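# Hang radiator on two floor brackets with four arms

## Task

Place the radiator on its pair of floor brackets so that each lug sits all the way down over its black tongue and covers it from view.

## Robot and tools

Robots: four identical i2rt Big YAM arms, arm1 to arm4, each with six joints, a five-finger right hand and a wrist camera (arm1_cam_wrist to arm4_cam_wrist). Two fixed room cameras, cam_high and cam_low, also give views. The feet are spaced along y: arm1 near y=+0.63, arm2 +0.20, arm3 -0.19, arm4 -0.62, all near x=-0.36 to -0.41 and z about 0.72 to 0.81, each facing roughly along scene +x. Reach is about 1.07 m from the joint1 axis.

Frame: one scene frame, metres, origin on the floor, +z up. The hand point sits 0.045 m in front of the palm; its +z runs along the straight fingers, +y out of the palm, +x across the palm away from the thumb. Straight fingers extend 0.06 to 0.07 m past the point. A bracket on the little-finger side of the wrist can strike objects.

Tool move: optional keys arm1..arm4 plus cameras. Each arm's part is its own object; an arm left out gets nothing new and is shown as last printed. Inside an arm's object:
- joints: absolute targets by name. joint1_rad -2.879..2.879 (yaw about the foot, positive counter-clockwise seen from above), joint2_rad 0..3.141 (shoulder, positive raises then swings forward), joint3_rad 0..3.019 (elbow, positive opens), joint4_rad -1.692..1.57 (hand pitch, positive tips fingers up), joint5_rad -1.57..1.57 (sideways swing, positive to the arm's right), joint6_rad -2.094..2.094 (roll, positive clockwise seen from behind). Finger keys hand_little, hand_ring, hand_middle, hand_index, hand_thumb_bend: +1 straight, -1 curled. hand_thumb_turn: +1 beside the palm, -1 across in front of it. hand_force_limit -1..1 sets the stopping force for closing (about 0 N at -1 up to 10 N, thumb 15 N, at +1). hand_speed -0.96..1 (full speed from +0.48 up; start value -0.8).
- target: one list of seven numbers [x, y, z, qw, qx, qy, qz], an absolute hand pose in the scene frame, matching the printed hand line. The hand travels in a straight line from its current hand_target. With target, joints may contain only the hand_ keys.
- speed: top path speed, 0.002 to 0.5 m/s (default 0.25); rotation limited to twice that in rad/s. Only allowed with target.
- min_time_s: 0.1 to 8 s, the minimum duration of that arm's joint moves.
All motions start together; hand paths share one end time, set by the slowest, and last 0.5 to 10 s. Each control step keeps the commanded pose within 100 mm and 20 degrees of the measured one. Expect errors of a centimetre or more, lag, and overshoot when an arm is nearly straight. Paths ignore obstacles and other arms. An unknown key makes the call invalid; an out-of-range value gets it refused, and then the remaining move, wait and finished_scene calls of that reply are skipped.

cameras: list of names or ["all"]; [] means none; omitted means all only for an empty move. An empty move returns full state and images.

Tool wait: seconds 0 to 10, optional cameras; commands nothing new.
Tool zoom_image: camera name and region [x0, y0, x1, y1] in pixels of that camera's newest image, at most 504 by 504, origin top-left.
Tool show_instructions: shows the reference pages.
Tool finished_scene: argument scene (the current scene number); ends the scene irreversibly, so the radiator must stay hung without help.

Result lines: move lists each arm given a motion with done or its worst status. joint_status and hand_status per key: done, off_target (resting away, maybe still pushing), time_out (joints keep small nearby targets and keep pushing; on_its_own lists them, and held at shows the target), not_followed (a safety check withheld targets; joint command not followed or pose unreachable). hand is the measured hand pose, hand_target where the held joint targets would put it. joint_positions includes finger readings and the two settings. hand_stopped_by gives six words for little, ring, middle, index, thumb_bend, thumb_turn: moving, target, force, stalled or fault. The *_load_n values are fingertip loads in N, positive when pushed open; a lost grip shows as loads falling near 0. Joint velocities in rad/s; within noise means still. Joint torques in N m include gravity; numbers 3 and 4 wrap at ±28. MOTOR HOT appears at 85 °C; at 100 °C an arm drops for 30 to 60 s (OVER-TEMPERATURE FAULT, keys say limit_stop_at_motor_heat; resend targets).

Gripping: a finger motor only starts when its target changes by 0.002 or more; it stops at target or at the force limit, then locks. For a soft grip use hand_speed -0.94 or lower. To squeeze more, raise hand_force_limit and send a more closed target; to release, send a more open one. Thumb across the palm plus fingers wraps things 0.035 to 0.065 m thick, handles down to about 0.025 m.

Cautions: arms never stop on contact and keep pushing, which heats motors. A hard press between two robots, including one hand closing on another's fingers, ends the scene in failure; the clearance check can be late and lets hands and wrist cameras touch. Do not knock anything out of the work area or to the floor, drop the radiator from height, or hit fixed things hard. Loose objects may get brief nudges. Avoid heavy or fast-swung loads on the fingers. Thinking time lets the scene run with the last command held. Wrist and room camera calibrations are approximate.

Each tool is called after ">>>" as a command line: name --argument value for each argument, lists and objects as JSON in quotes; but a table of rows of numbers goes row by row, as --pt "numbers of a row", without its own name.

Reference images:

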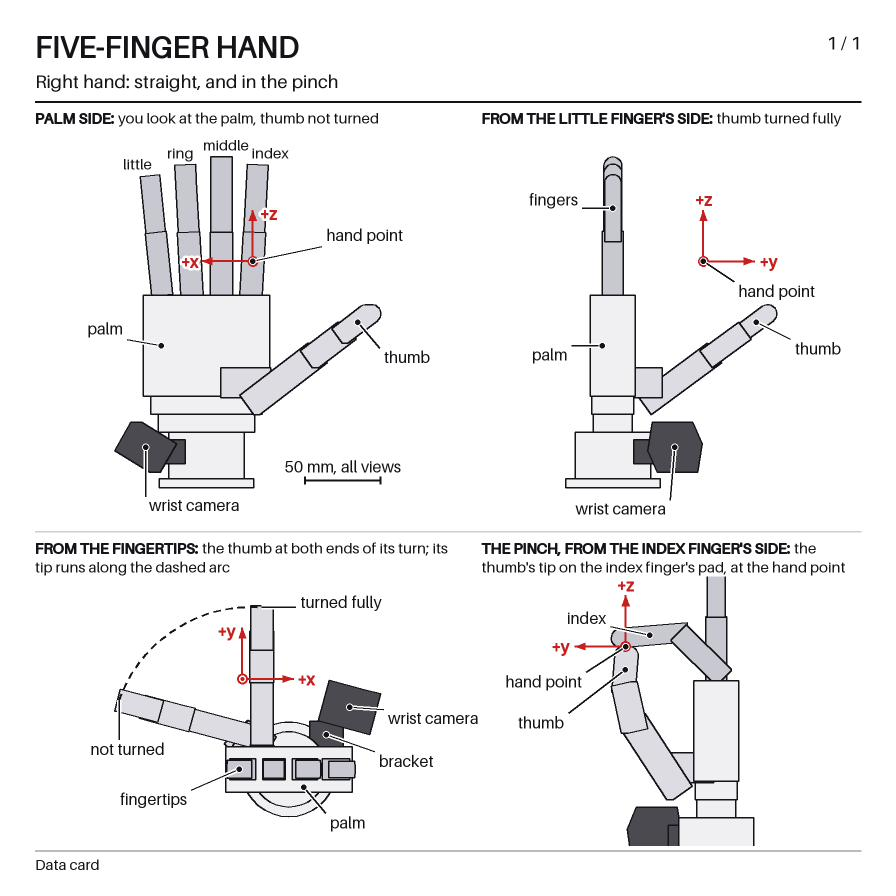

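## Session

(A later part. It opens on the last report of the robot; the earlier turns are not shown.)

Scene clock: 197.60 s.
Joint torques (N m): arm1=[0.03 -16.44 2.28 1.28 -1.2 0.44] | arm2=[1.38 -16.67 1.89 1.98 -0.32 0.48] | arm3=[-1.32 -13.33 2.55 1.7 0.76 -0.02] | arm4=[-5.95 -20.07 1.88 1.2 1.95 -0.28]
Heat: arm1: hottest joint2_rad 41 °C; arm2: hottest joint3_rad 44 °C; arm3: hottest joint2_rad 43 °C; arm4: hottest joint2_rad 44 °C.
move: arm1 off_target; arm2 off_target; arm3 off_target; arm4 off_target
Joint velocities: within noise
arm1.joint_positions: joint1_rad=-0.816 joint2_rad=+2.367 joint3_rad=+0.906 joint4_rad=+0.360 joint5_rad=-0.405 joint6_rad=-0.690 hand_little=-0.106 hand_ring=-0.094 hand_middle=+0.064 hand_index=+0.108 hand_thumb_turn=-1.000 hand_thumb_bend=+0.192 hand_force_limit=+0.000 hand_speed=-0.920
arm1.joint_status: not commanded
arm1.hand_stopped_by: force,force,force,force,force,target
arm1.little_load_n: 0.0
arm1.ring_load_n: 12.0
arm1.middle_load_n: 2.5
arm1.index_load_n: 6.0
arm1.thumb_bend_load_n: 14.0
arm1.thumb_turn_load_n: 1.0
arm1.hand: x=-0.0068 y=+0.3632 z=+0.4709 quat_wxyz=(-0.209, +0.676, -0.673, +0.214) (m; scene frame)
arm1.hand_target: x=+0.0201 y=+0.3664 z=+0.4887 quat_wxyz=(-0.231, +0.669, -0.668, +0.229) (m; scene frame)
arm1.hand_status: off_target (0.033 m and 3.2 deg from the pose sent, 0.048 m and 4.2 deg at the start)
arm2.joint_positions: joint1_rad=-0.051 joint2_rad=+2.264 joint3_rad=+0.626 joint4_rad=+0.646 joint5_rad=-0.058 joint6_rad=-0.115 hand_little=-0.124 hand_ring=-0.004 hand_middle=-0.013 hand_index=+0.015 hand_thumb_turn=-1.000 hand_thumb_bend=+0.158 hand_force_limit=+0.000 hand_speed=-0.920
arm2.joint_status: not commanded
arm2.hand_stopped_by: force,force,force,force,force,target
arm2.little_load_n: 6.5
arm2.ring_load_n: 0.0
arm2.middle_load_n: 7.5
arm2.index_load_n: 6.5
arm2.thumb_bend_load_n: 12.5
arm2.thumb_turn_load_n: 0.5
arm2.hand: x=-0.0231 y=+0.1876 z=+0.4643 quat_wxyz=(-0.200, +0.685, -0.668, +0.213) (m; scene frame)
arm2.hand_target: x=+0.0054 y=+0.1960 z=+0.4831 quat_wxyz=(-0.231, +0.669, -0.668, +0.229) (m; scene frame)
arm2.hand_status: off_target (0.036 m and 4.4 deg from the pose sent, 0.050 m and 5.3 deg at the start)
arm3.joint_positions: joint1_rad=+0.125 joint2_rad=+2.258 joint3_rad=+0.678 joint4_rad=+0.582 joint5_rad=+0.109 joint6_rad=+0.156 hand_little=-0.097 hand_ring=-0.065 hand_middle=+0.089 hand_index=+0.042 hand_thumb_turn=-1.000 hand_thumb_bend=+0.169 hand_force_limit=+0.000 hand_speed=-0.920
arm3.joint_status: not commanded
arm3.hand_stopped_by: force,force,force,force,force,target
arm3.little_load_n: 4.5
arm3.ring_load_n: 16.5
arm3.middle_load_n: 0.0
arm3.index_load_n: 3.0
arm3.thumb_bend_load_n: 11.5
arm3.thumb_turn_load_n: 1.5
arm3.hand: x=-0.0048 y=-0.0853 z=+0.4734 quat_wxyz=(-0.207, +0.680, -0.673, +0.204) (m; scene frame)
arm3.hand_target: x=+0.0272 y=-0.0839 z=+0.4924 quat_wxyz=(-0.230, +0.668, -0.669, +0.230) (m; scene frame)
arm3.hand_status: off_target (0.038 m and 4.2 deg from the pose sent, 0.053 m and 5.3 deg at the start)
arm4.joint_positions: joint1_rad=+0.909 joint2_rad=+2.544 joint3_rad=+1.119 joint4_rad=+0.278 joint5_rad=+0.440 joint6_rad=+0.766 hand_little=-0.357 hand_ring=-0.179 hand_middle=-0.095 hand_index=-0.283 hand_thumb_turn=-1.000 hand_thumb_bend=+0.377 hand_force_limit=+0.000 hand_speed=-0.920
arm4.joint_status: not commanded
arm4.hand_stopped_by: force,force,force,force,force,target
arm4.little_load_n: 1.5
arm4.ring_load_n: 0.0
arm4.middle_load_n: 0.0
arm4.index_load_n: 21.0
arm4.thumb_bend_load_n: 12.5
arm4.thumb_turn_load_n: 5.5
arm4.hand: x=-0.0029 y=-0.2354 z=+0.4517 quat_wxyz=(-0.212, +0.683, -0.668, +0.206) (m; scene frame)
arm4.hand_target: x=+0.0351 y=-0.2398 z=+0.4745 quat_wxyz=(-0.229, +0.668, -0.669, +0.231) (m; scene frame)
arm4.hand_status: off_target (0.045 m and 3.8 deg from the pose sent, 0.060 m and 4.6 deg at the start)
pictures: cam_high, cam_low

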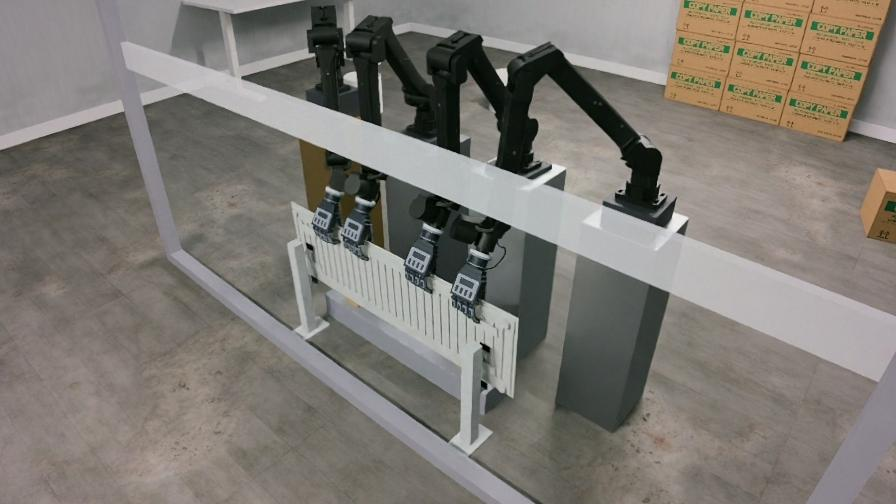

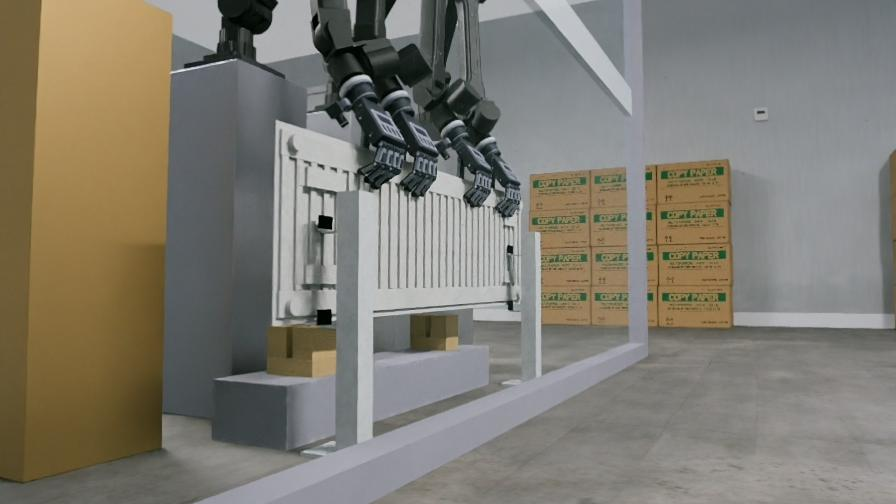

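>>> move --arm1 '{"target": [0.033, 0.366, 0.489, -0.2302, 0.6686, -0.6686, 0.2302], "speed": 0.02}' --arm2 '{"target": [0.018, 0.196, 0.484, -0.2302, 0.6686, -0.6686, 0.2302], "speed": 0.02}' --arm3 '{"target": [0.040, -0.084, 0.493, -0.2302, 0.6686, -0.6686, 0.2302], "speed": 0.02}' --arm4 '{"target": [0.048, -0.239, 0.476, -0.2302, 0.6686, -0.6686, 0.2302], "speed": 0.02}' --cameras '["cam_high", "cam_low"]'

>>> zoom_image --camera "cam_low" --region '[250, 150, 370, 340]'

>>> zoom_image --camera "cam_low" --region '[460, 190, 560, 320]'

>>> zoom_image --camera "cam_high" --region '[280, 180, 400, 340]'

>>> zoom_image --camera "cam_high" --region '[430, 260, 550, 420]'

Scene clock: 199.53 s.
Joint torques (N m): arm1=[0.56 -17.03 3.12 0.83 -1.21 0.53] | arm2=[1.79 -17.55 2.29 1.88 -0.34 0.58] | arm3=[-1.73 -13.45 3.08 1.7 0.63 -0.01] | arm4=[-6.3 -20.54 2.32 0.92 1.84 -0.22]
Heat: arm1: hottest joint2_rad 41 °C; arm2: hottest joint3_rad 44 °C; arm3: hottest joint2_rad 43 °C; arm4: hottest joint2_rad 44 °C.
move: arm1 off_target; arm2 off_target; arm3 off_target; arm4 off_target
Joint velocities: within noise
arm1.joint_positions: joint1_rad=-0.804 joint2_rad=+2.373 joint3_rad=+0.918 joint4_rad=+0.360 joint5_rad=-0.395 joint6_rad=-0.680 hand_little=-0.106 hand_ring=-0.094 hand_middle=+0.064 hand_index=+0.108 hand_thumb_turn=-1.000 hand_thumb_bend=+0.192 hand_force_limit=+0.000 hand_speed=-0.920
arm1.joint_status: not commanded
arm1.hand_stopped_by: force,force,force,force,force,target
arm1.little_load_n: 0.0
arm1.ring_load_n: 14.5
arm1.middle_load_n: 0.5
arm1.index_load_n: 2.5
arm1.thumb_bend_load_n: 14.0
arm1.thumb_turn_load_n: -0.5
arm1.hand: x=-0.0008 y=+0.3634 z=+0.4689 quat_wxyz=(-0.207, +0.677, -0.673, +0.215) (m; scene frame)
arm1.hand_target: x=+0.0319 y=+0.3667 z=+0.4889 quat_wxyz=(-0.231, +0.669, -0.668, +0.229) (m; scene frame)
arm1.hand_status: off_target (0.039 m and 3.4 deg from the pose sent, 0.044 m and 3.2 deg at the start)
arm2.joint_positions: joint1_rad=-0.048 joint2_rad=+2.265 joint3_rad=+0.651 joint4_rad=+0.612 joint5_rad=-0.057 joint6_rad=-0.115 hand_little=-0.125 hand_ring=-0.004 hand_middle=-0.013 hand_index=+0.015 hand_thumb_turn=-1.000 hand_thumb_bend=+0.158 hand_force_limit=+0.000 hand_speed=-0.920
arm2.joint_status: not commanded
arm2.hand_stopped_by: force,force,force,force,force,target
arm2.little_load_n: 7.0
arm2.ring_load_n: 0.0
arm2.middle_load_n: 8.0
arm2.index_load_n: 4.0
arm2.thumb_bend_load_n: 13.0
arm2.thumb_turn_load_n: 1.0
arm2.hand: x=-0.0166 y=+0.1880 z=+0.4627 quat_wxyz=(-0.197, +0.687, -0.668, +0.209) (m; scene frame)
arm2.hand_target: x=+0.0171 y=+0.1959 z=+0.4842 quat_wxyz=(-0.231, +0.669, -0.668, +0.229) (m; scene frame)
arm2.hand_status: off_target (0.041 m and 5.0 deg from the pose sent, 0.047 m and 4.4 deg at the start)
arm3.joint_positions: joint1_rad=+0.125 joint2_rad=+2.259 joint3_rad=+0.704 joint4_rad=+0.551 joint5_rad=+0.109 joint6_rad=+0.148 hand_little=-0.097 hand_ring=-0.065 hand_middle=+0.089 hand_index=+0.042 hand_thumb_turn=-1.000 hand_thumb_bend=+0.169 hand_force_limit=+0.000 hand_speed=-0.920
arm3.joint_status: not commanded
arm3.hand_stopped_by: force,force,force,force,force,target
arm3.little_load_n: 4.5
arm3.ring_load_n: 17.5
arm3.middle_load_n: 0.0
arm3.index_load_n: 1.5
arm3.thumb_bend_load_n: 11.5
arm3.thumb_turn_load_n: 1.0
arm3.hand: x=+0.0034 y=-0.0841 z=+0.4726 quat_wxyz=(-0.204, +0.683, -0.671, +0.204) (m; scene frame)
arm3.hand_target: x=+0.0390 y=-0.0841 z=+0.4936 quat_wxyz=(-0.230, +0.669, -0.669, +0.230) (m; scene frame)
arm3.hand_status: off_target (0.042 m and 4.6 deg from the pose sent, 0.049 m and 4.2 deg at the start)
arm4.joint_positions: joint1_rad=+0.895 joint2_rad=+2.548 joint3_rad=+1.135 joint4_rad=+0.278 joint5_rad=+0.434 joint6_rad=+0.742 hand_little=-0.357 hand_ring=-0.179 hand_middle=-0.095 hand_index=-0.283 hand_thumb_turn=-1.000 hand_thumb_bend=+0.377 hand_force_limit=+0.000 hand_speed=-0.920
arm4.joint_status: not commanded
arm4.hand_stopped_by: force,force,force,force,force,target
arm4.little_load_n: 0.5
arm4.ring_load_n: 0.0
arm4.middle_load_n: 0.0
arm4.index_load_n: 23.0
arm4.thumb_bend_load_n: 11.5
arm4.thumb_turn_load_n: 6.0
arm4.hand: x=+0.0060 y=-0.2348 z=+0.4514 quat_wxyz=(-0.213, +0.686, -0.664, +0.207) (m; scene frame)
arm4.hand_target: x=+0.0470 y=-0.2400 z=+0.4755 quat_wxyz=(-0.229, +0.668, -0.669, +0.231) (m; scene frame)
arm4.hand_status: off_target (0.049 m and 3.9 deg from the pose sent, 0.057 m and 3.8 deg at the start)
pictures: cam_high, cam_low

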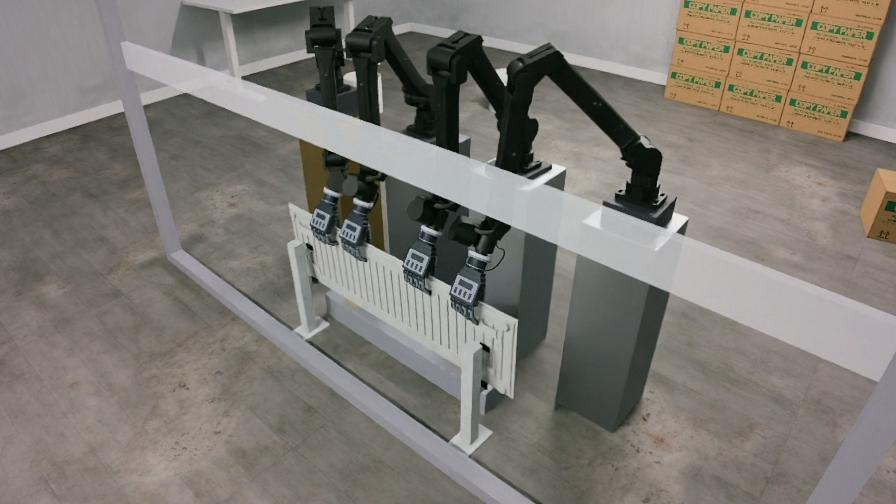

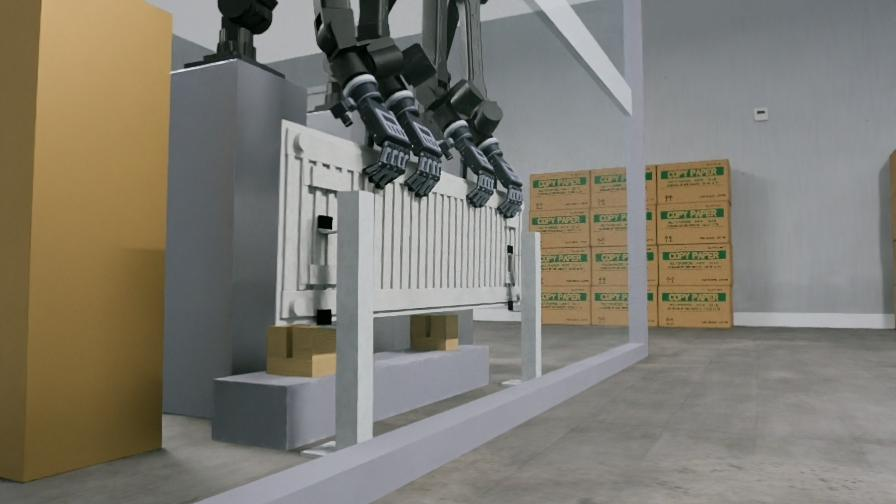

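Scaled by 2.653 from the camera's 896x504 image, which has a finer 1280x720 frame.

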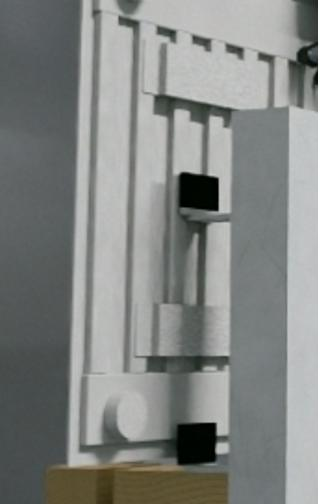

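Scaled by 3.877 from the camera's 896x504 image, which has a finer 1280x720 frame.

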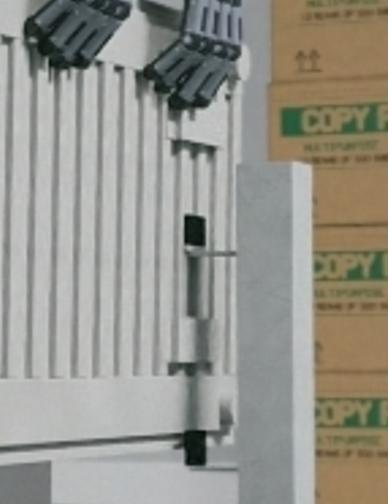

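Scaled by 3.150 from the camera's 896x504 image, which has a finer 1280x720 frame.

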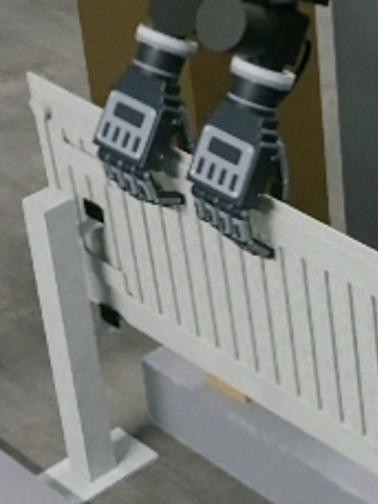

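Scaled by 3.150 from the camera's 896x504 image, which has a finer 1280x720 frame.

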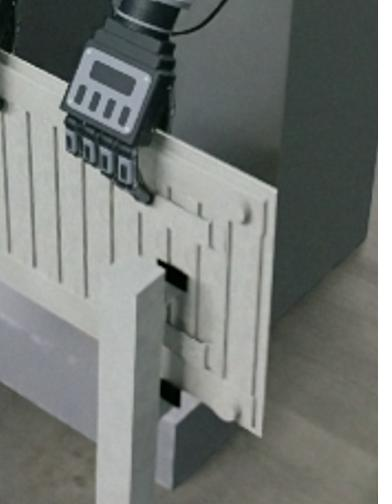

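>>> move --arm1 '{"target": [0.045, 0.357, 0.489, -0.2302, 0.6686, -0.6686, 0.2302], "speed": 0.02}' --arm2 '{"target": [0.029, 0.187, 0.485, -0.2302, 0.6686, -0.6686, 0.2302], "speed": 0.02}' --arm3 '{"target": [0.050, -0.093, 0.493, -0.2302, 0.6686, -0.6686, 0.2302], "speed": 0.02}' --arm4 '{"target": [0.057, -0.249, 0.476, -0.2302, 0.6686, -0.6686, 0.2302], "speed": 0.02}' --cameras '["cam_high", "cam_low"]'

>>> zoom_image --camera "cam_low" --region '[260, 140, 370, 340]'

>>> zoom_image --camera "cam_low" --region '[480, 200, 550, 320]'

>>> zoom_image --camera "cam_high" --region '[280, 200, 360, 310]'

>>> zoom_image --camera "cam_high" --region '[460, 290, 540, 410]'

Scene clock: 202.60 s.
Joint torques (N m): arm1=[0.67 -17.44 4.29 0.57 -1.37 0.54] | arm2=[0.5 -18.08 3.14 2.15 -0.74 0.43] | arm3=[-2.55 -13.98 3.66 1.77 0.57 -0.07] | arm4=[-7.36 -20.6 1.88 1.5 2.02 -0.31]
Heat: arm1: hottest joint2_rad 41 °C; arm2: hottest joint3_rad 44 °C; arm3: hottest joint2_rad 43 °C; arm4: hottest joint2_rad 45 °C.
move: arm1 off_target; arm2 off_target; arm3 off_target; arm4 off_target
Joint velocities: within noise
arm1.joint_positions: joint1_rad=-0.803 joint2_rad=+2.383 joint3_rad=+0.947 joint4_rad=+0.328 joint5_rad=-0.390 joint6_rad=-0.680 hand_little=-0.106 hand_ring=-0.094 hand_middle=+0.064 hand_index=+0.107 hand_thumb_turn=-1.000 hand_thumb_bend=+0.192 hand_force_limit=+0.000 hand_speed=-0.920
arm1.joint_status: not commanded
arm1.hand_stopped_by: force,force,force,force,force,target
arm1.little_load_n: 0.0
arm1.ring_load_n: 14.0
arm1.middle_load_n: -0.5
arm1.index_load_n: 0.0
arm1.thumb_bend_load_n: 13.0
arm1.thumb_turn_load_n: 0.5
arm1.hand: x=+0.0033 y=+0.3587 z=+0.4658 quat_wxyz=(-0.205, +0.677, -0.676, +0.209) (m; scene frame)
arm1.hand_target: x=+0.0436 y=+0.3579 z=+0.4894 quat_wxyz=(-0.231, +0.669, -0.668, +0.229) (m; scene frame)
arm1.hand_status: off_target (0.048 m and 4.0 deg from the pose sent, 0.050 m and 3.4 deg at the start)
arm2.joint_positions: joint1_rad=-0.056 joint2_rad=+2.267 joint3_rad=+0.674 joint4_rad=+0.576 joint5_rad=-0.060 joint6_rad=-0.121 hand_little=-0.125 hand_ring=-0.004 hand_middle=-0.013 hand_index=+0.015 hand_thumb_turn=-1.000 hand_thumb_bend=+0.158 hand_force_limit=+0.000 hand_speed=-0.920
arm2.joint_status: not commanded
arm2.hand_stopped_by: force,force,force,force,force,target
arm2.little_load_n: 9.0
arm2.ring_load_n: 0.0
arm2.middle_load_n: 9.0
arm2.index_load_n: 1.5
arm2.thumb_bend_load_n: 12.5
arm2.thumb_turn_load_n: 0.5
arm2.hand: x=-0.0125 y=+0.1844 z=+0.4603 quat_wxyz=(-0.192, +0.687, -0.670, +0.203) (m; scene frame)
arm2.hand_target: x=+0.0279 y=+0.1868 z=+0.4856 quat_wxyz=(-0.231, +0.669, -0.668, +0.230) (m; scene frame)
arm2.hand_status: off_target (0.048 m and 5.8 deg from the pose sent, 0.051 m and 5.0 deg at the start)
arm3.joint_positions: joint1_rad=+0.107 joint2_rad=+2.261 joint3_rad=+0.719 joint4_rad=+0.532 joint5_rad=+0.094 joint6_rad=+0.131 hand_little=-0.097 hand_ring=-0.065 hand_middle=+0.089 hand_index=+0.042 hand_thumb_turn=-1.000 hand_thumb_bend=+0.169 hand_force_limit=+0.000 hand_speed=-0.920
arm3.joint_status: not commanded
arm3.hand_stopped_by: force,force,force,force,force,target
arm3.little_load_n: 2.0
arm3.ring_load_n: 17.5
arm3.middle_load_n: 0.0
arm3.index_load_n: 0.0
arm3.thumb_bend_load_n: 9.5
arm3.thumb_turn_load_n: 1.5
arm3.hand: x=+0.0077 y=-0.0890 z=+0.4714 quat_wxyz=(-0.202, +0.685, -0.671, +0.200) (m; scene frame)
arm3.hand_target: x=+0.0486 y=-0.0933 z=+0.4940 quat_wxyz=(-0.230, +0.669, -0.669, +0.230) (m; scene frame)
arm3.hand_status: off_target (0.048 m and 5.1 deg from the pose sent, 0.051 m and 4.6 deg at the start)
arm4.joint_positions: joint1_rad=+0.879 joint2_rad=+2.550 joint3_rad=+1.137 joint4_rad=+0.278 joint5_rad=+0.417 joint6_rad=+0.725 hand_little=-0.357 hand_ring=-0.179 hand_middle=-0.095 hand_index=-0.283 hand_thumb_turn=-1.000 hand_thumb_bend=+0.377 hand_force_limit=+0.000 hand_speed=-0.920
arm4.joint_status: not commanded
arm4.hand_stopped_by: force,force,force,force,force,target
arm4.little_load_n: 0.5
arm4.ring_load_n: 0.0
arm4.middle_load_n: 0.0
arm4.index_load_n: 26.0
arm4.thumb_bend_load_n: 11.0
arm4.thumb_turn_load_n: 6.5
arm4.hand: x=+0.0098 y=-0.2391 z=+0.4503 quat_wxyz=(-0.210, +0.689, -0.664, +0.203) (m; scene frame)
arm4.hand_target: x=+0.0554 y=-0.2501 z=+0.4752 quat_wxyz=(-0.229, +0.668, -0.669, +0.231) (m; scene frame)
arm4.hand_status: off_target (0.055 m and 4.6 deg from the pose sent, 0.058 m and 3.9 deg at the start)
pictures: cam_high, cam_low

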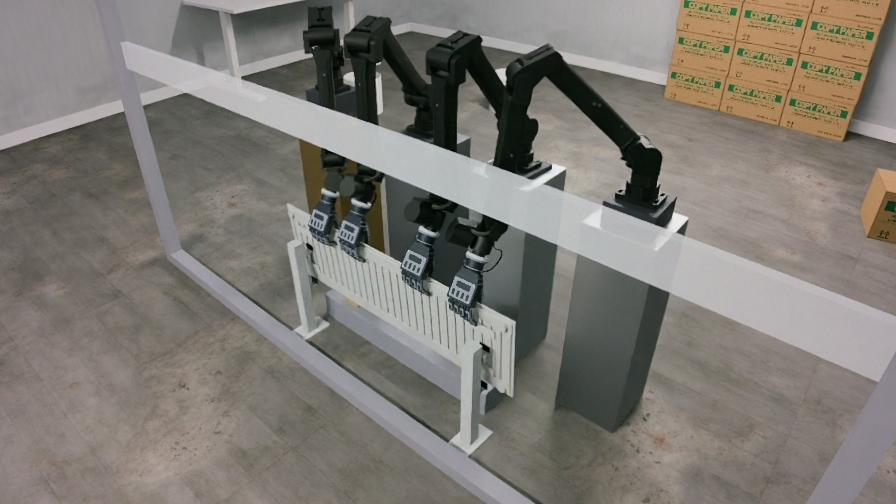

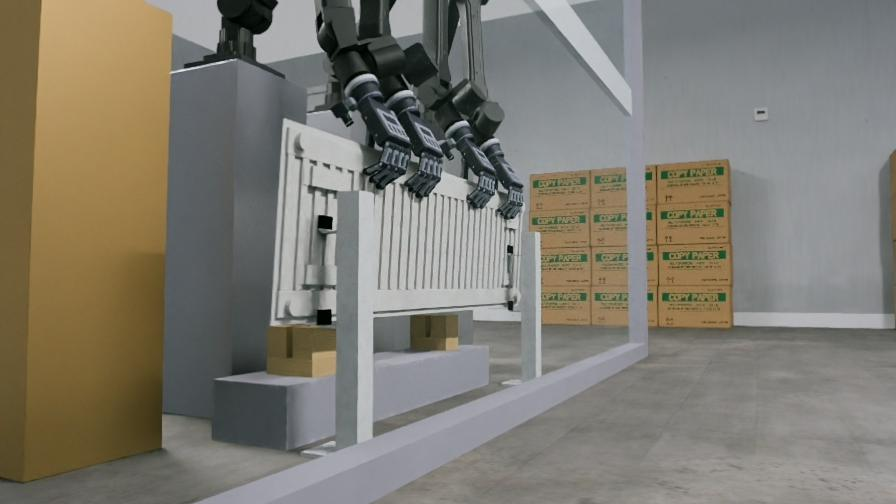

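Scaled by 2.520 from the camera's 896x504 image, which has a finer 1280x720 frame.

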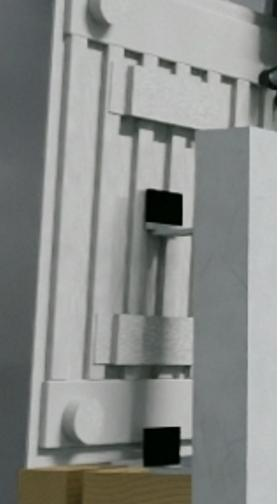

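Scaled by 4.200 from the camera's 896x504 image, which has a finer 1280x720 frame.

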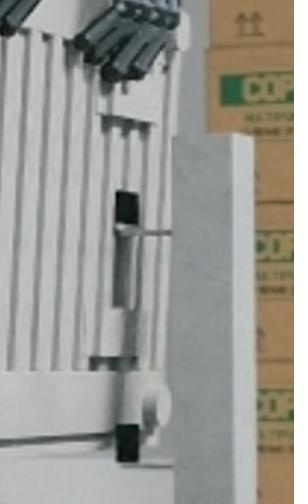

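Scaled by 4.582 from the camera's 896x504 image, which has a finer 1280x720 frame.

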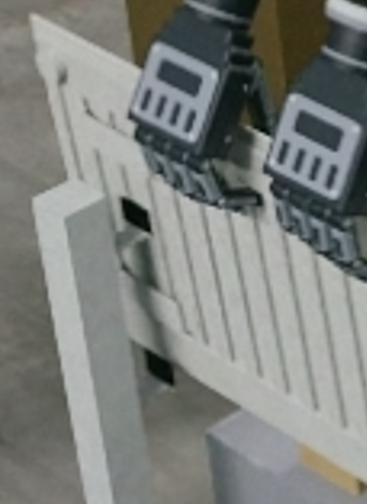

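Scaled by 4.200 from the camera's 896x504 image, which has a finer 1280x720 frame.

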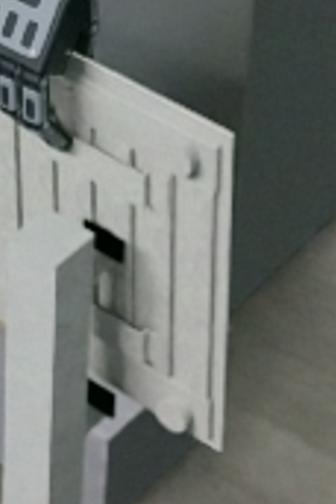

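>>> zoom_image --camera "cam_high" --region '[295, 235, 335, 290]'

>>> zoom_image --camera "cam_high" --region '[470, 310, 525, 400]'

>>> zoom_image --camera "cam_low" --region '[290, 150, 345, 340]'

>>> zoom_image --camera "cam_low" --region '[495, 210, 530, 320]'

Scaled by 9.164 from the camera's 896x504 image, which has a finer 1280x720 frame.

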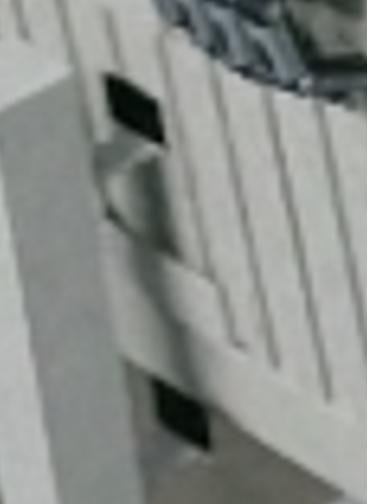

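Scaled by 5.600 from the camera's 896x504 image, which has a finer 1280x720 frame.

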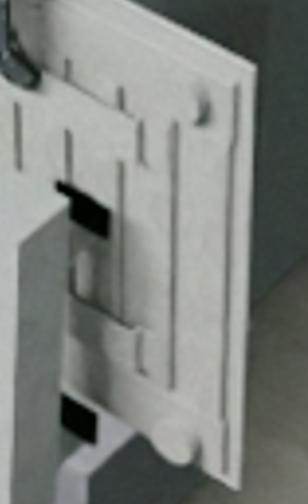

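Scaled by 2.653 from the camera's 896x504 image, which has a finer 1280x720 frame.

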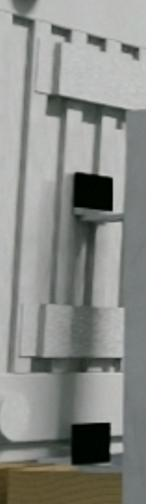

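Scaled by 4.582 from the camera's 896x504 image, which has a finer 1280x720 frame.

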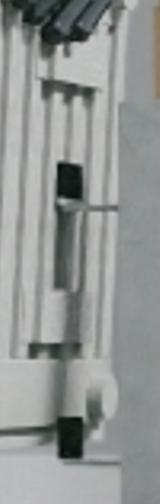

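>>> move --arm1 '{"target": [0.008, 0.371, 0.491, -0.2302, 0.6686, -0.6686, 0.2302], "speed": 0.03}' --arm2 '{"target": [-0.007, 0.201, 0.487, -0.2302, 0.6686, -0.6686, 0.2302], "speed": 0.03}' --arm3 '{"target": [0.015, -0.079, 0.495, -0.2302, 0.6686, -0.6686, 0.2302], "speed": 0.03}' --arm4 '{"target": [0.023, -0.234, 0.478, -0.2302, 0.6686, -0.6686, 0.2302], "speed": 0.03}' --cameras '["cam_high", "cam_low"]'

>>> zoom_image --camera "cam_low" --region '[260, 110, 350, 335]'

>>> zoom_image --camera "cam_low" --region '[485, 200, 535, 320]'

>>> zoom_image --camera "cam_high" --region '[470, 310, 525, 400]'

Scene clock: 211.77 s.
Joint torques (N m): arm1=[-0.67 -17.79 0.53 1.16 -1.5 0.32] | arm2=[1.73 -17.44 -0.31 2.92 -0.34 0.51] | arm3=[-0.62 -14.21 0.36 2.59 1.01 0.08] | arm4=[-4.6 -21.3 0.68 0.98 2.04 -0.06]
Heat: arm1: hottest joint2_rad 42 °C; arm2: hottest joint3_rad 44 °C; arm3: hottest joint2_rad 43 °C; arm4: hottest joint2_rad 45 °C.
move: arm1 off_target; arm2 off_target; arm3 off_target; arm4 off_target
Joint velocities: within noise
arm1.joint_positions: joint1_rad=-0.817 joint2_rad=+2.375 joint3_rad=+0.889 joint4_rad=+0.385 joint5_rad=-0.401 joint6_rad=-0.690 hand_little=-0.106 hand_ring=-0.094 hand_middle=+0.064 hand_index=+0.107 hand_thumb_turn=-1.000 hand_thumb_bend=+0.192 hand_force_limit=+0.000 hand_speed=-0.920
arm1.joint_status: not commanded
arm1.hand_stopped_by: force,force,force,force,force,target
arm1.little_load_n: 0.0
arm1.ring_load_n: 13.0
arm1.middle_load_n: 1.0
arm1.index_load_n: 2.0
arm1.thumb_bend_load_n: 16.0
arm1.thumb_turn_load_n: 0.0
arm1.hand: x=-0.0133 y=+0.3679 z=+0.4671 quat_wxyz=(-0.207, +0.676, -0.675, +0.214) (m; scene frame)
arm1.hand_target: x=+0.0075 y=+0.3711 z=+0.4899 quat_wxyz=(-0.230, +0.669, -0.668, +0.229) (m; scene frame)
arm1.hand_status: off_target (0.032 m and 3.4 deg from the pose sent, 0.028 m and 4.0 deg at the start)
arm2.joint_positions: joint1_rad=-0.041 joint2_rad=+2.268 joint3_rad=+0.613 joint4_rad=+0.650 joint5_rad=-0.052 joint6_rad=-0.107 hand_little=-0.125 hand_ring=-0.004 hand_middle=-0.012 hand_index=+0.015 hand_thumb_turn=-1.000 hand_thumb_bend=+0.158 hand_force_limit=+0.000 hand_speed=-0.920
arm2.joint_status: not commanded
arm2.hand_stopped_by: force,force,force,force,force,target
arm2.little_load_n: 7.0
arm2.ring_load_n: 0.0
arm2.middle_load_n: 13.0
arm2.index_load_n: 4.5
arm2.thumb_bend_load_n: 13.5
arm2.thumb_turn_load_n: 1.5
arm2.hand: x=-0.0316 y=+0.1915 z=+0.4622 quat_wxyz=(-0.196, +0.686, -0.669, +0.208) (m; scene frame)
arm2.hand_target: x=-0.0077 y=+0.2008 z=+0.4860 quat_wxyz=(-0.231, +0.669, -0.668, +0.229) (m; scene frame)
arm2.hand_status: off_target (0.036 m and 5.1 deg from the pose sent, 0.032 m and 5.8 deg at the start)
arm3.joint_positions: joint1_rad=+0.136 joint2_rad=+2.261 joint3_rad=+0.674 joint4_rad=+0.577 joint5_rad=+0.112 joint6_rad=+0.162 hand_little=-0.097 hand_ring=-0.065 hand_middle=+0.089 hand_index=+0.042 hand_thumb_turn=-1.000 hand_thumb_bend=+0.169 hand_force_limit=+0.000 hand_speed=-0.920
arm3.joint_status: not commanded
arm3.hand_stopped_by: force,force,force,force,force,target
arm3.little_load_n: 2.0
arm3.ring_load_n: 17.5
arm3.middle_load_n: 0.0
arm3.index_load_n: 1.0
arm3.thumb_bend_load_n: 15.5
arm3.thumb_turn_load_n: 2.5
arm3.hand: x=-0.0105 y=-0.0822 z=+0.4714 quat_wxyz=(-0.203, +0.682, -0.673, +0.201) (m; scene frame)
arm3.hand_target: x=+0.0144 y=-0.0788 z=+0.4945 quat_wxyz=(-0.230, +0.668, -0.669, +0.229) (m; scene frame)
arm3.hand_status: off_target (0.035 m and 4.9 deg from the pose sent, 0.027 m and 5.1 deg at the start)
arm4.joint_positions: joint1_rad=+0.924 joint2_rad=+2.550 joint3_rad=+1.121 joint4_rad=+0.278 joint5_rad=+0.448 joint6_rad=+0.773 hand_little=-0.357 hand_ring=-0.179 hand_middle=-0.095 hand_index=-0.283 hand_thumb_turn=-1.000 hand_thumb_bend=+0.377 hand_force_limit=+0.000 hand_speed=-0.920
arm4.joint_status: not commanded
arm4.hand_stopped_by: force,force,force,force,force,target
arm4.little_load_n: 0.0
arm4.ring_load_n: 0.0
arm4.middle_load_n: 0.0
arm4.index_load_n: 21.0
arm4.thumb_bend_load_n: 13.0
arm4.thumb_turn_load_n: 6.5
arm4.hand: x=-0.0085 y=-0.2319 z=+0.4494 quat_wxyz=(-0.212, +0.686, -0.665, +0.208) (m; scene frame)
arm4.hand_target: x=+0.0222 y=-0.2344 z=+0.4765 quat_wxyz=(-0.229, +0.668, -0.669, +0.230) (m; scene frame)
arm4.hand_status: off_target (0.043 m and 3.9 deg from the pose sent, 0.031 m and 4.6 deg at the start)
pictures: cam_high, cam_low

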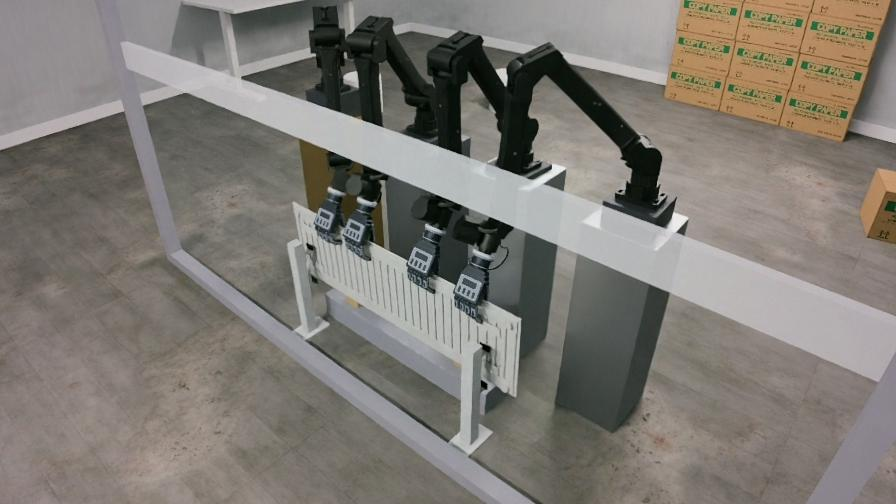

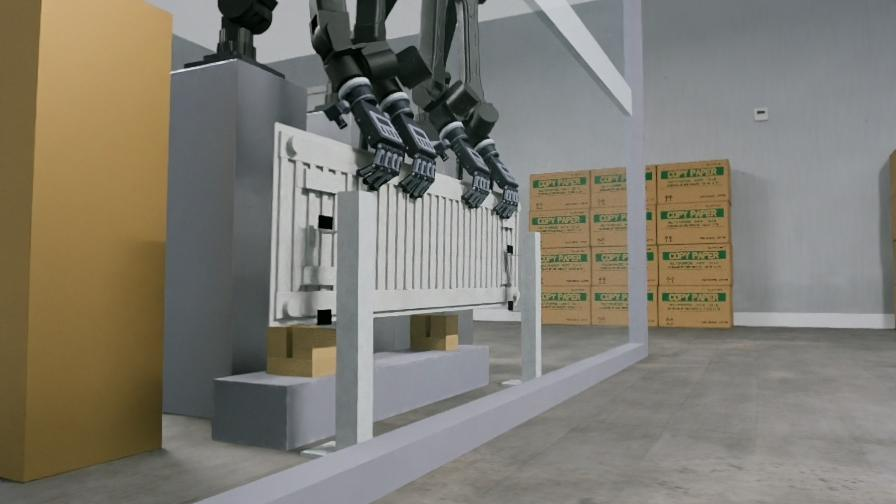

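Scaled by 2.240 from the camera's 896x504 image, which has a finer 1280x720 frame.

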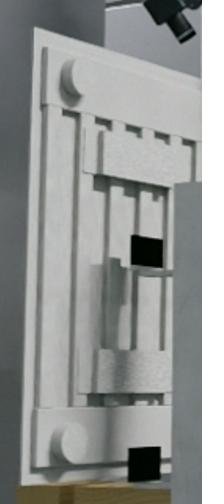

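Scaled by 4.200 from the camera's 896x504 image, which has a finer 1280x720 frame.

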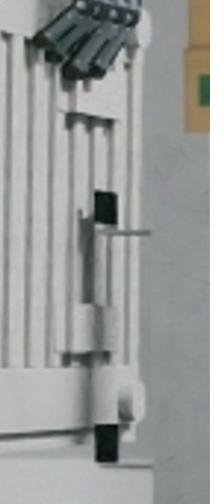

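Scaled by 5.600 from the camera's 896x504 image, which has a finer 1280x720 frame.

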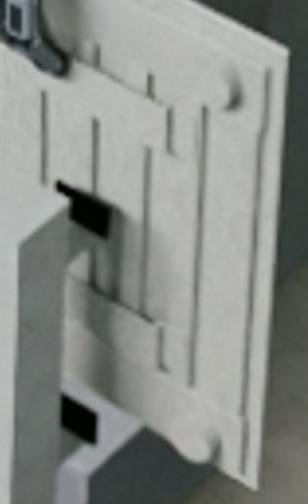

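>>> move --arm1 '{"target": [0.024, 0.372, 0.491, -0.2302, 0.6686, -0.6686, 0.2302], "speed": 0.02}' --arm2 '{"target": [0.0075, 0.202, 0.487, -0.2302, 0.6686, -0.6686, 0.2302], "speed": 0.02}' --arm3 '{"target": [0.0275, -0.078, 0.495, -0.2302, 0.6686, -0.6686, 0.2302], "speed": 0.02}' --arm4 '{"target": [0.0345, -0.233, 0.478, -0.2302, 0.6686, -0.6686, 0.2302], "speed": 0.02}' --cameras '["cam_high", "cam_low"]'

>>> zoom_image --camera "cam_low" --region '[260, 110, 350, 335]'

>>> zoom_image --camera "cam_low" --region '[485, 200, 535, 320]'

>>> zoom_image --camera "cam_high" --region '[470, 310, 525, 400]'

>>> zoom_image --camera "cam_high" --region '[295, 235, 335, 290]'

Scene clock: 215.10 s.
Joint torques (N m): arm1=[0.5 -17.55 2.06 0.72 -1.18 0.44] | arm2=[0.79 -18.08 1.32 1.77 -0.36 0.45] | arm3=[-0.79 -14.27 2.26 1.61 0.93 0.01] | arm4=[-5.77 -21.01 1.85 0.65 1.79 -0.25]
Heat: arm1: hottest joint2_rad 42 °C; arm2: hottest joint3_rad 44 °C; arm3: hottest joint2_rad 43 °C; arm4: hottest joint2_rad 45 °C.
move: arm1 off_target; arm2 off_target; arm3 off_target; arm4 off_target
Joint velocities: within noise
arm1.joint_positions: joint1_rad=-0.807 joint2_rad=+2.375 joint3_rad=+0.899 joint4_rad=+0.385 joint5_rad=-0.397 joint6_rad=-0.675 hand_little=-0.106 hand_ring=-0.094 hand_middle=+0.064 hand_index=+0.107 hand_thumb_turn=-1.000 hand_thumb_bend=+0.192 hand_force_limit=+0.000 hand_speed=-0.920
arm1.joint_status: not commanded
arm1.hand_stopped_by: force,force,force,force,force,target
arm1.little_load_n: 0.0
arm1.ring_load_n: 14.0
arm1.middle_load_n: 2.0
arm1.index_load_n: 3.0
arm1.thumb_bend_load_n: 14.5
arm1.thumb_turn_load_n: 0.0
arm1.hand: x=-0.0062 y=+0.3676 z=+0.4680 quat_wxyz=(-0.208, +0.674, -0.675, +0.216) (m; scene frame)
arm1.hand_target: x=+0.0231 y=+0.3724 z=+0.4903 quat_wxyz=(-0.231, +0.669, -0.668, +0.229) (m; scene frame)
arm1.hand_status: off_target (0.038 m and 3.1 deg from the pose sent, 0.045 m and 3.4 deg at the start)
arm2.joint_positions: joint1_rad=-0.037 joint2_rad=+2.268 joint3_rad=+0.629 joint4_rad=+0.642 joint5_rad=-0.047 joint6_rad=-0.100 hand_little=-0.125 hand_ring=-0.004 hand_middle=-0.012 hand_index=+0.015 hand_thumb_turn=-1.000 hand_thumb_bend=+0.158 hand_force_limit=+0.000 hand_speed=-0.920
arm2.joint_status: not commanded
arm2.hand_stopped_by: force,force,force,force,force,target
arm2.little_load_n: 6.0
arm2.ring_load_n: 0.0
arm2.middle_load_n: 12.5
arm2.index_load_n: 4.5
arm2.thumb_bend_load_n: 13.0
arm2.thumb_turn_load_n: 1.5
arm2.hand: x=-0.0236 y=+0.1920 z=+0.4625 quat_wxyz=(-0.197, +0.684, -0.670, +0.211) (m; scene frame)
arm2.hand_target: x=+0.0066 y=+0.2020 z=+0.4864 quat_wxyz=(-0.231, +0.669, -0.668, +0.229) (m; scene frame)
arm2.hand_status: off_target (0.041 m and 4.7 deg from the pose sent, 0.047 m and 5.1 deg at the start)
arm3.joint_positions: joint1_rad=+0.136 joint2_rad=+2.261 joint3_rad=+0.682 joint4_rad=+0.574 joint5_rad=+0.114 joint6_rad=+0.165 hand_little=-0.097 hand_ring=-0.065 hand_middle=+0.089 hand_index=+0.042 hand_thumb_turn=-1.000 hand_thumb_bend=+0.169 hand_force_limit=+0.000 hand_speed=-0.920
arm3.joint_status: not commanded
arm3.hand_stopped_by: force,force,force,force,force,target
arm3.little_load_n: 1.5
arm3.ring_load_n: 17.0
arm3.middle_load_n: 0.0
arm3.index_load_n: 1.5
arm3.thumb_bend_load_n: 14.5
arm3.thumb_turn_load_n: 2.0
arm3.hand: x=-0.0056 y=-0.0814 z=+0.4719 quat_wxyz=(-0.205, +0.681, -0.673, +0.203) (m; scene frame)
arm3.hand_target: x=+0.0268 y=-0.0779 z=+0.4952 quat_wxyz=(-0.231, +0.668, -0.669, +0.230) (m; scene frame)
arm3.hand_status: off_target (0.041 m and 4.5 deg from the pose sent, 0.045 m and 4.9 deg at the start)
arm4.joint_positions: joint1_rad=+0.920 joint2_rad=+2.550 joint3_rad=+1.126 joint4_rad=+0.278 joint5_rad=+0.449 joint6_rad=+0.773 hand_little=-0.357 hand_ring=-0.179 hand_middle=-0.095 hand_index=-0.283 hand_thumb_turn=-1.000 hand_thumb_bend=+0.377 hand_force_limit=+0.000 hand_speed=-0.920
arm4.joint_status: not commanded
arm4.hand_stopped_by: force,force,force,force,force,target
arm4.little_load_n: 0.0
arm4.ring_load_n: 0.0
arm4.middle_load_n: 0.0
arm4.index_load_n: 22.5
arm4.thumb_bend_load_n: 12.0
arm4.thumb_turn_load_n: 6.0
arm4.hand: x=-0.0049 y=-0.2312 z=+0.4501 quat_wxyz=(-0.214, +0.683, -0.666, +0.208) (m; scene frame)
arm4.hand_target: x=+0.0334 y=-0.2339 z=+0.4769 quat_wxyz=(-0.229, +0.668, -0.669, +0.231) (m; scene frame)
arm4.hand_status: off_target (0.048 m and 3.6 deg from the pose sent, 0.051 m and 3.8 deg at the start)
pictures: cam_high, cam_low

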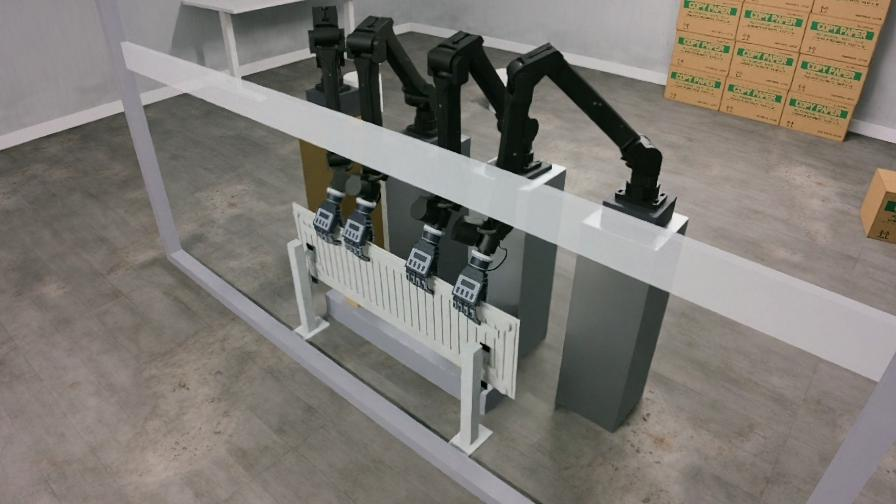

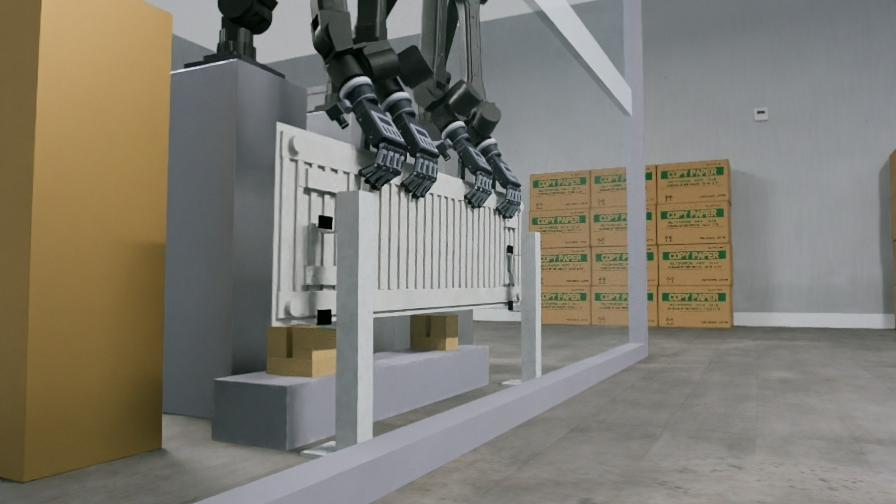

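Scaled by 2.240 from the camera's 896x504 image, which has a finer 1280x720 frame.

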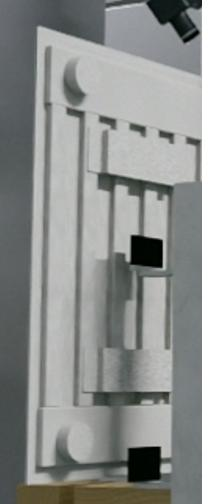

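Scaled by 4.200 from the camera's 896x504 image, which has a finer 1280x720 frame.

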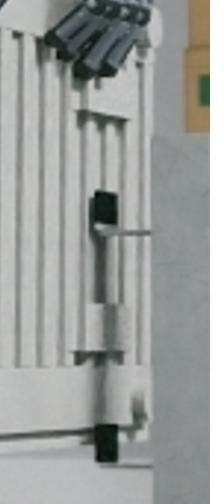

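Scaled by 5.600 from the camera's 896x504 image, which has a finer 1280x720 frame.

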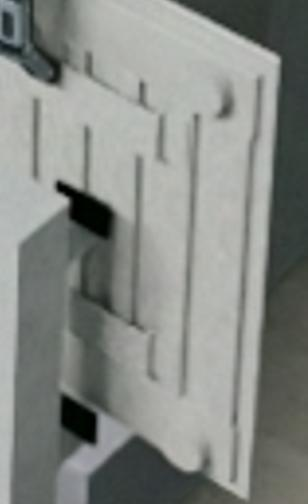

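Scaled by 9.164 from the camera's 896x504 image, which has a finer 1280x720 frame.

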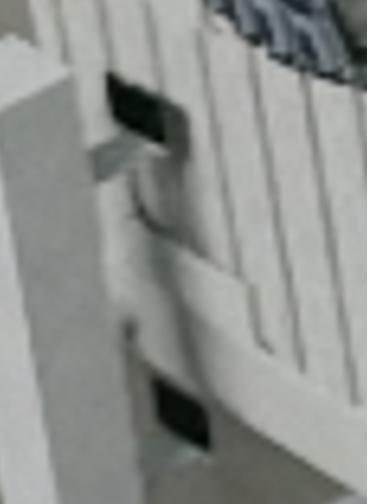

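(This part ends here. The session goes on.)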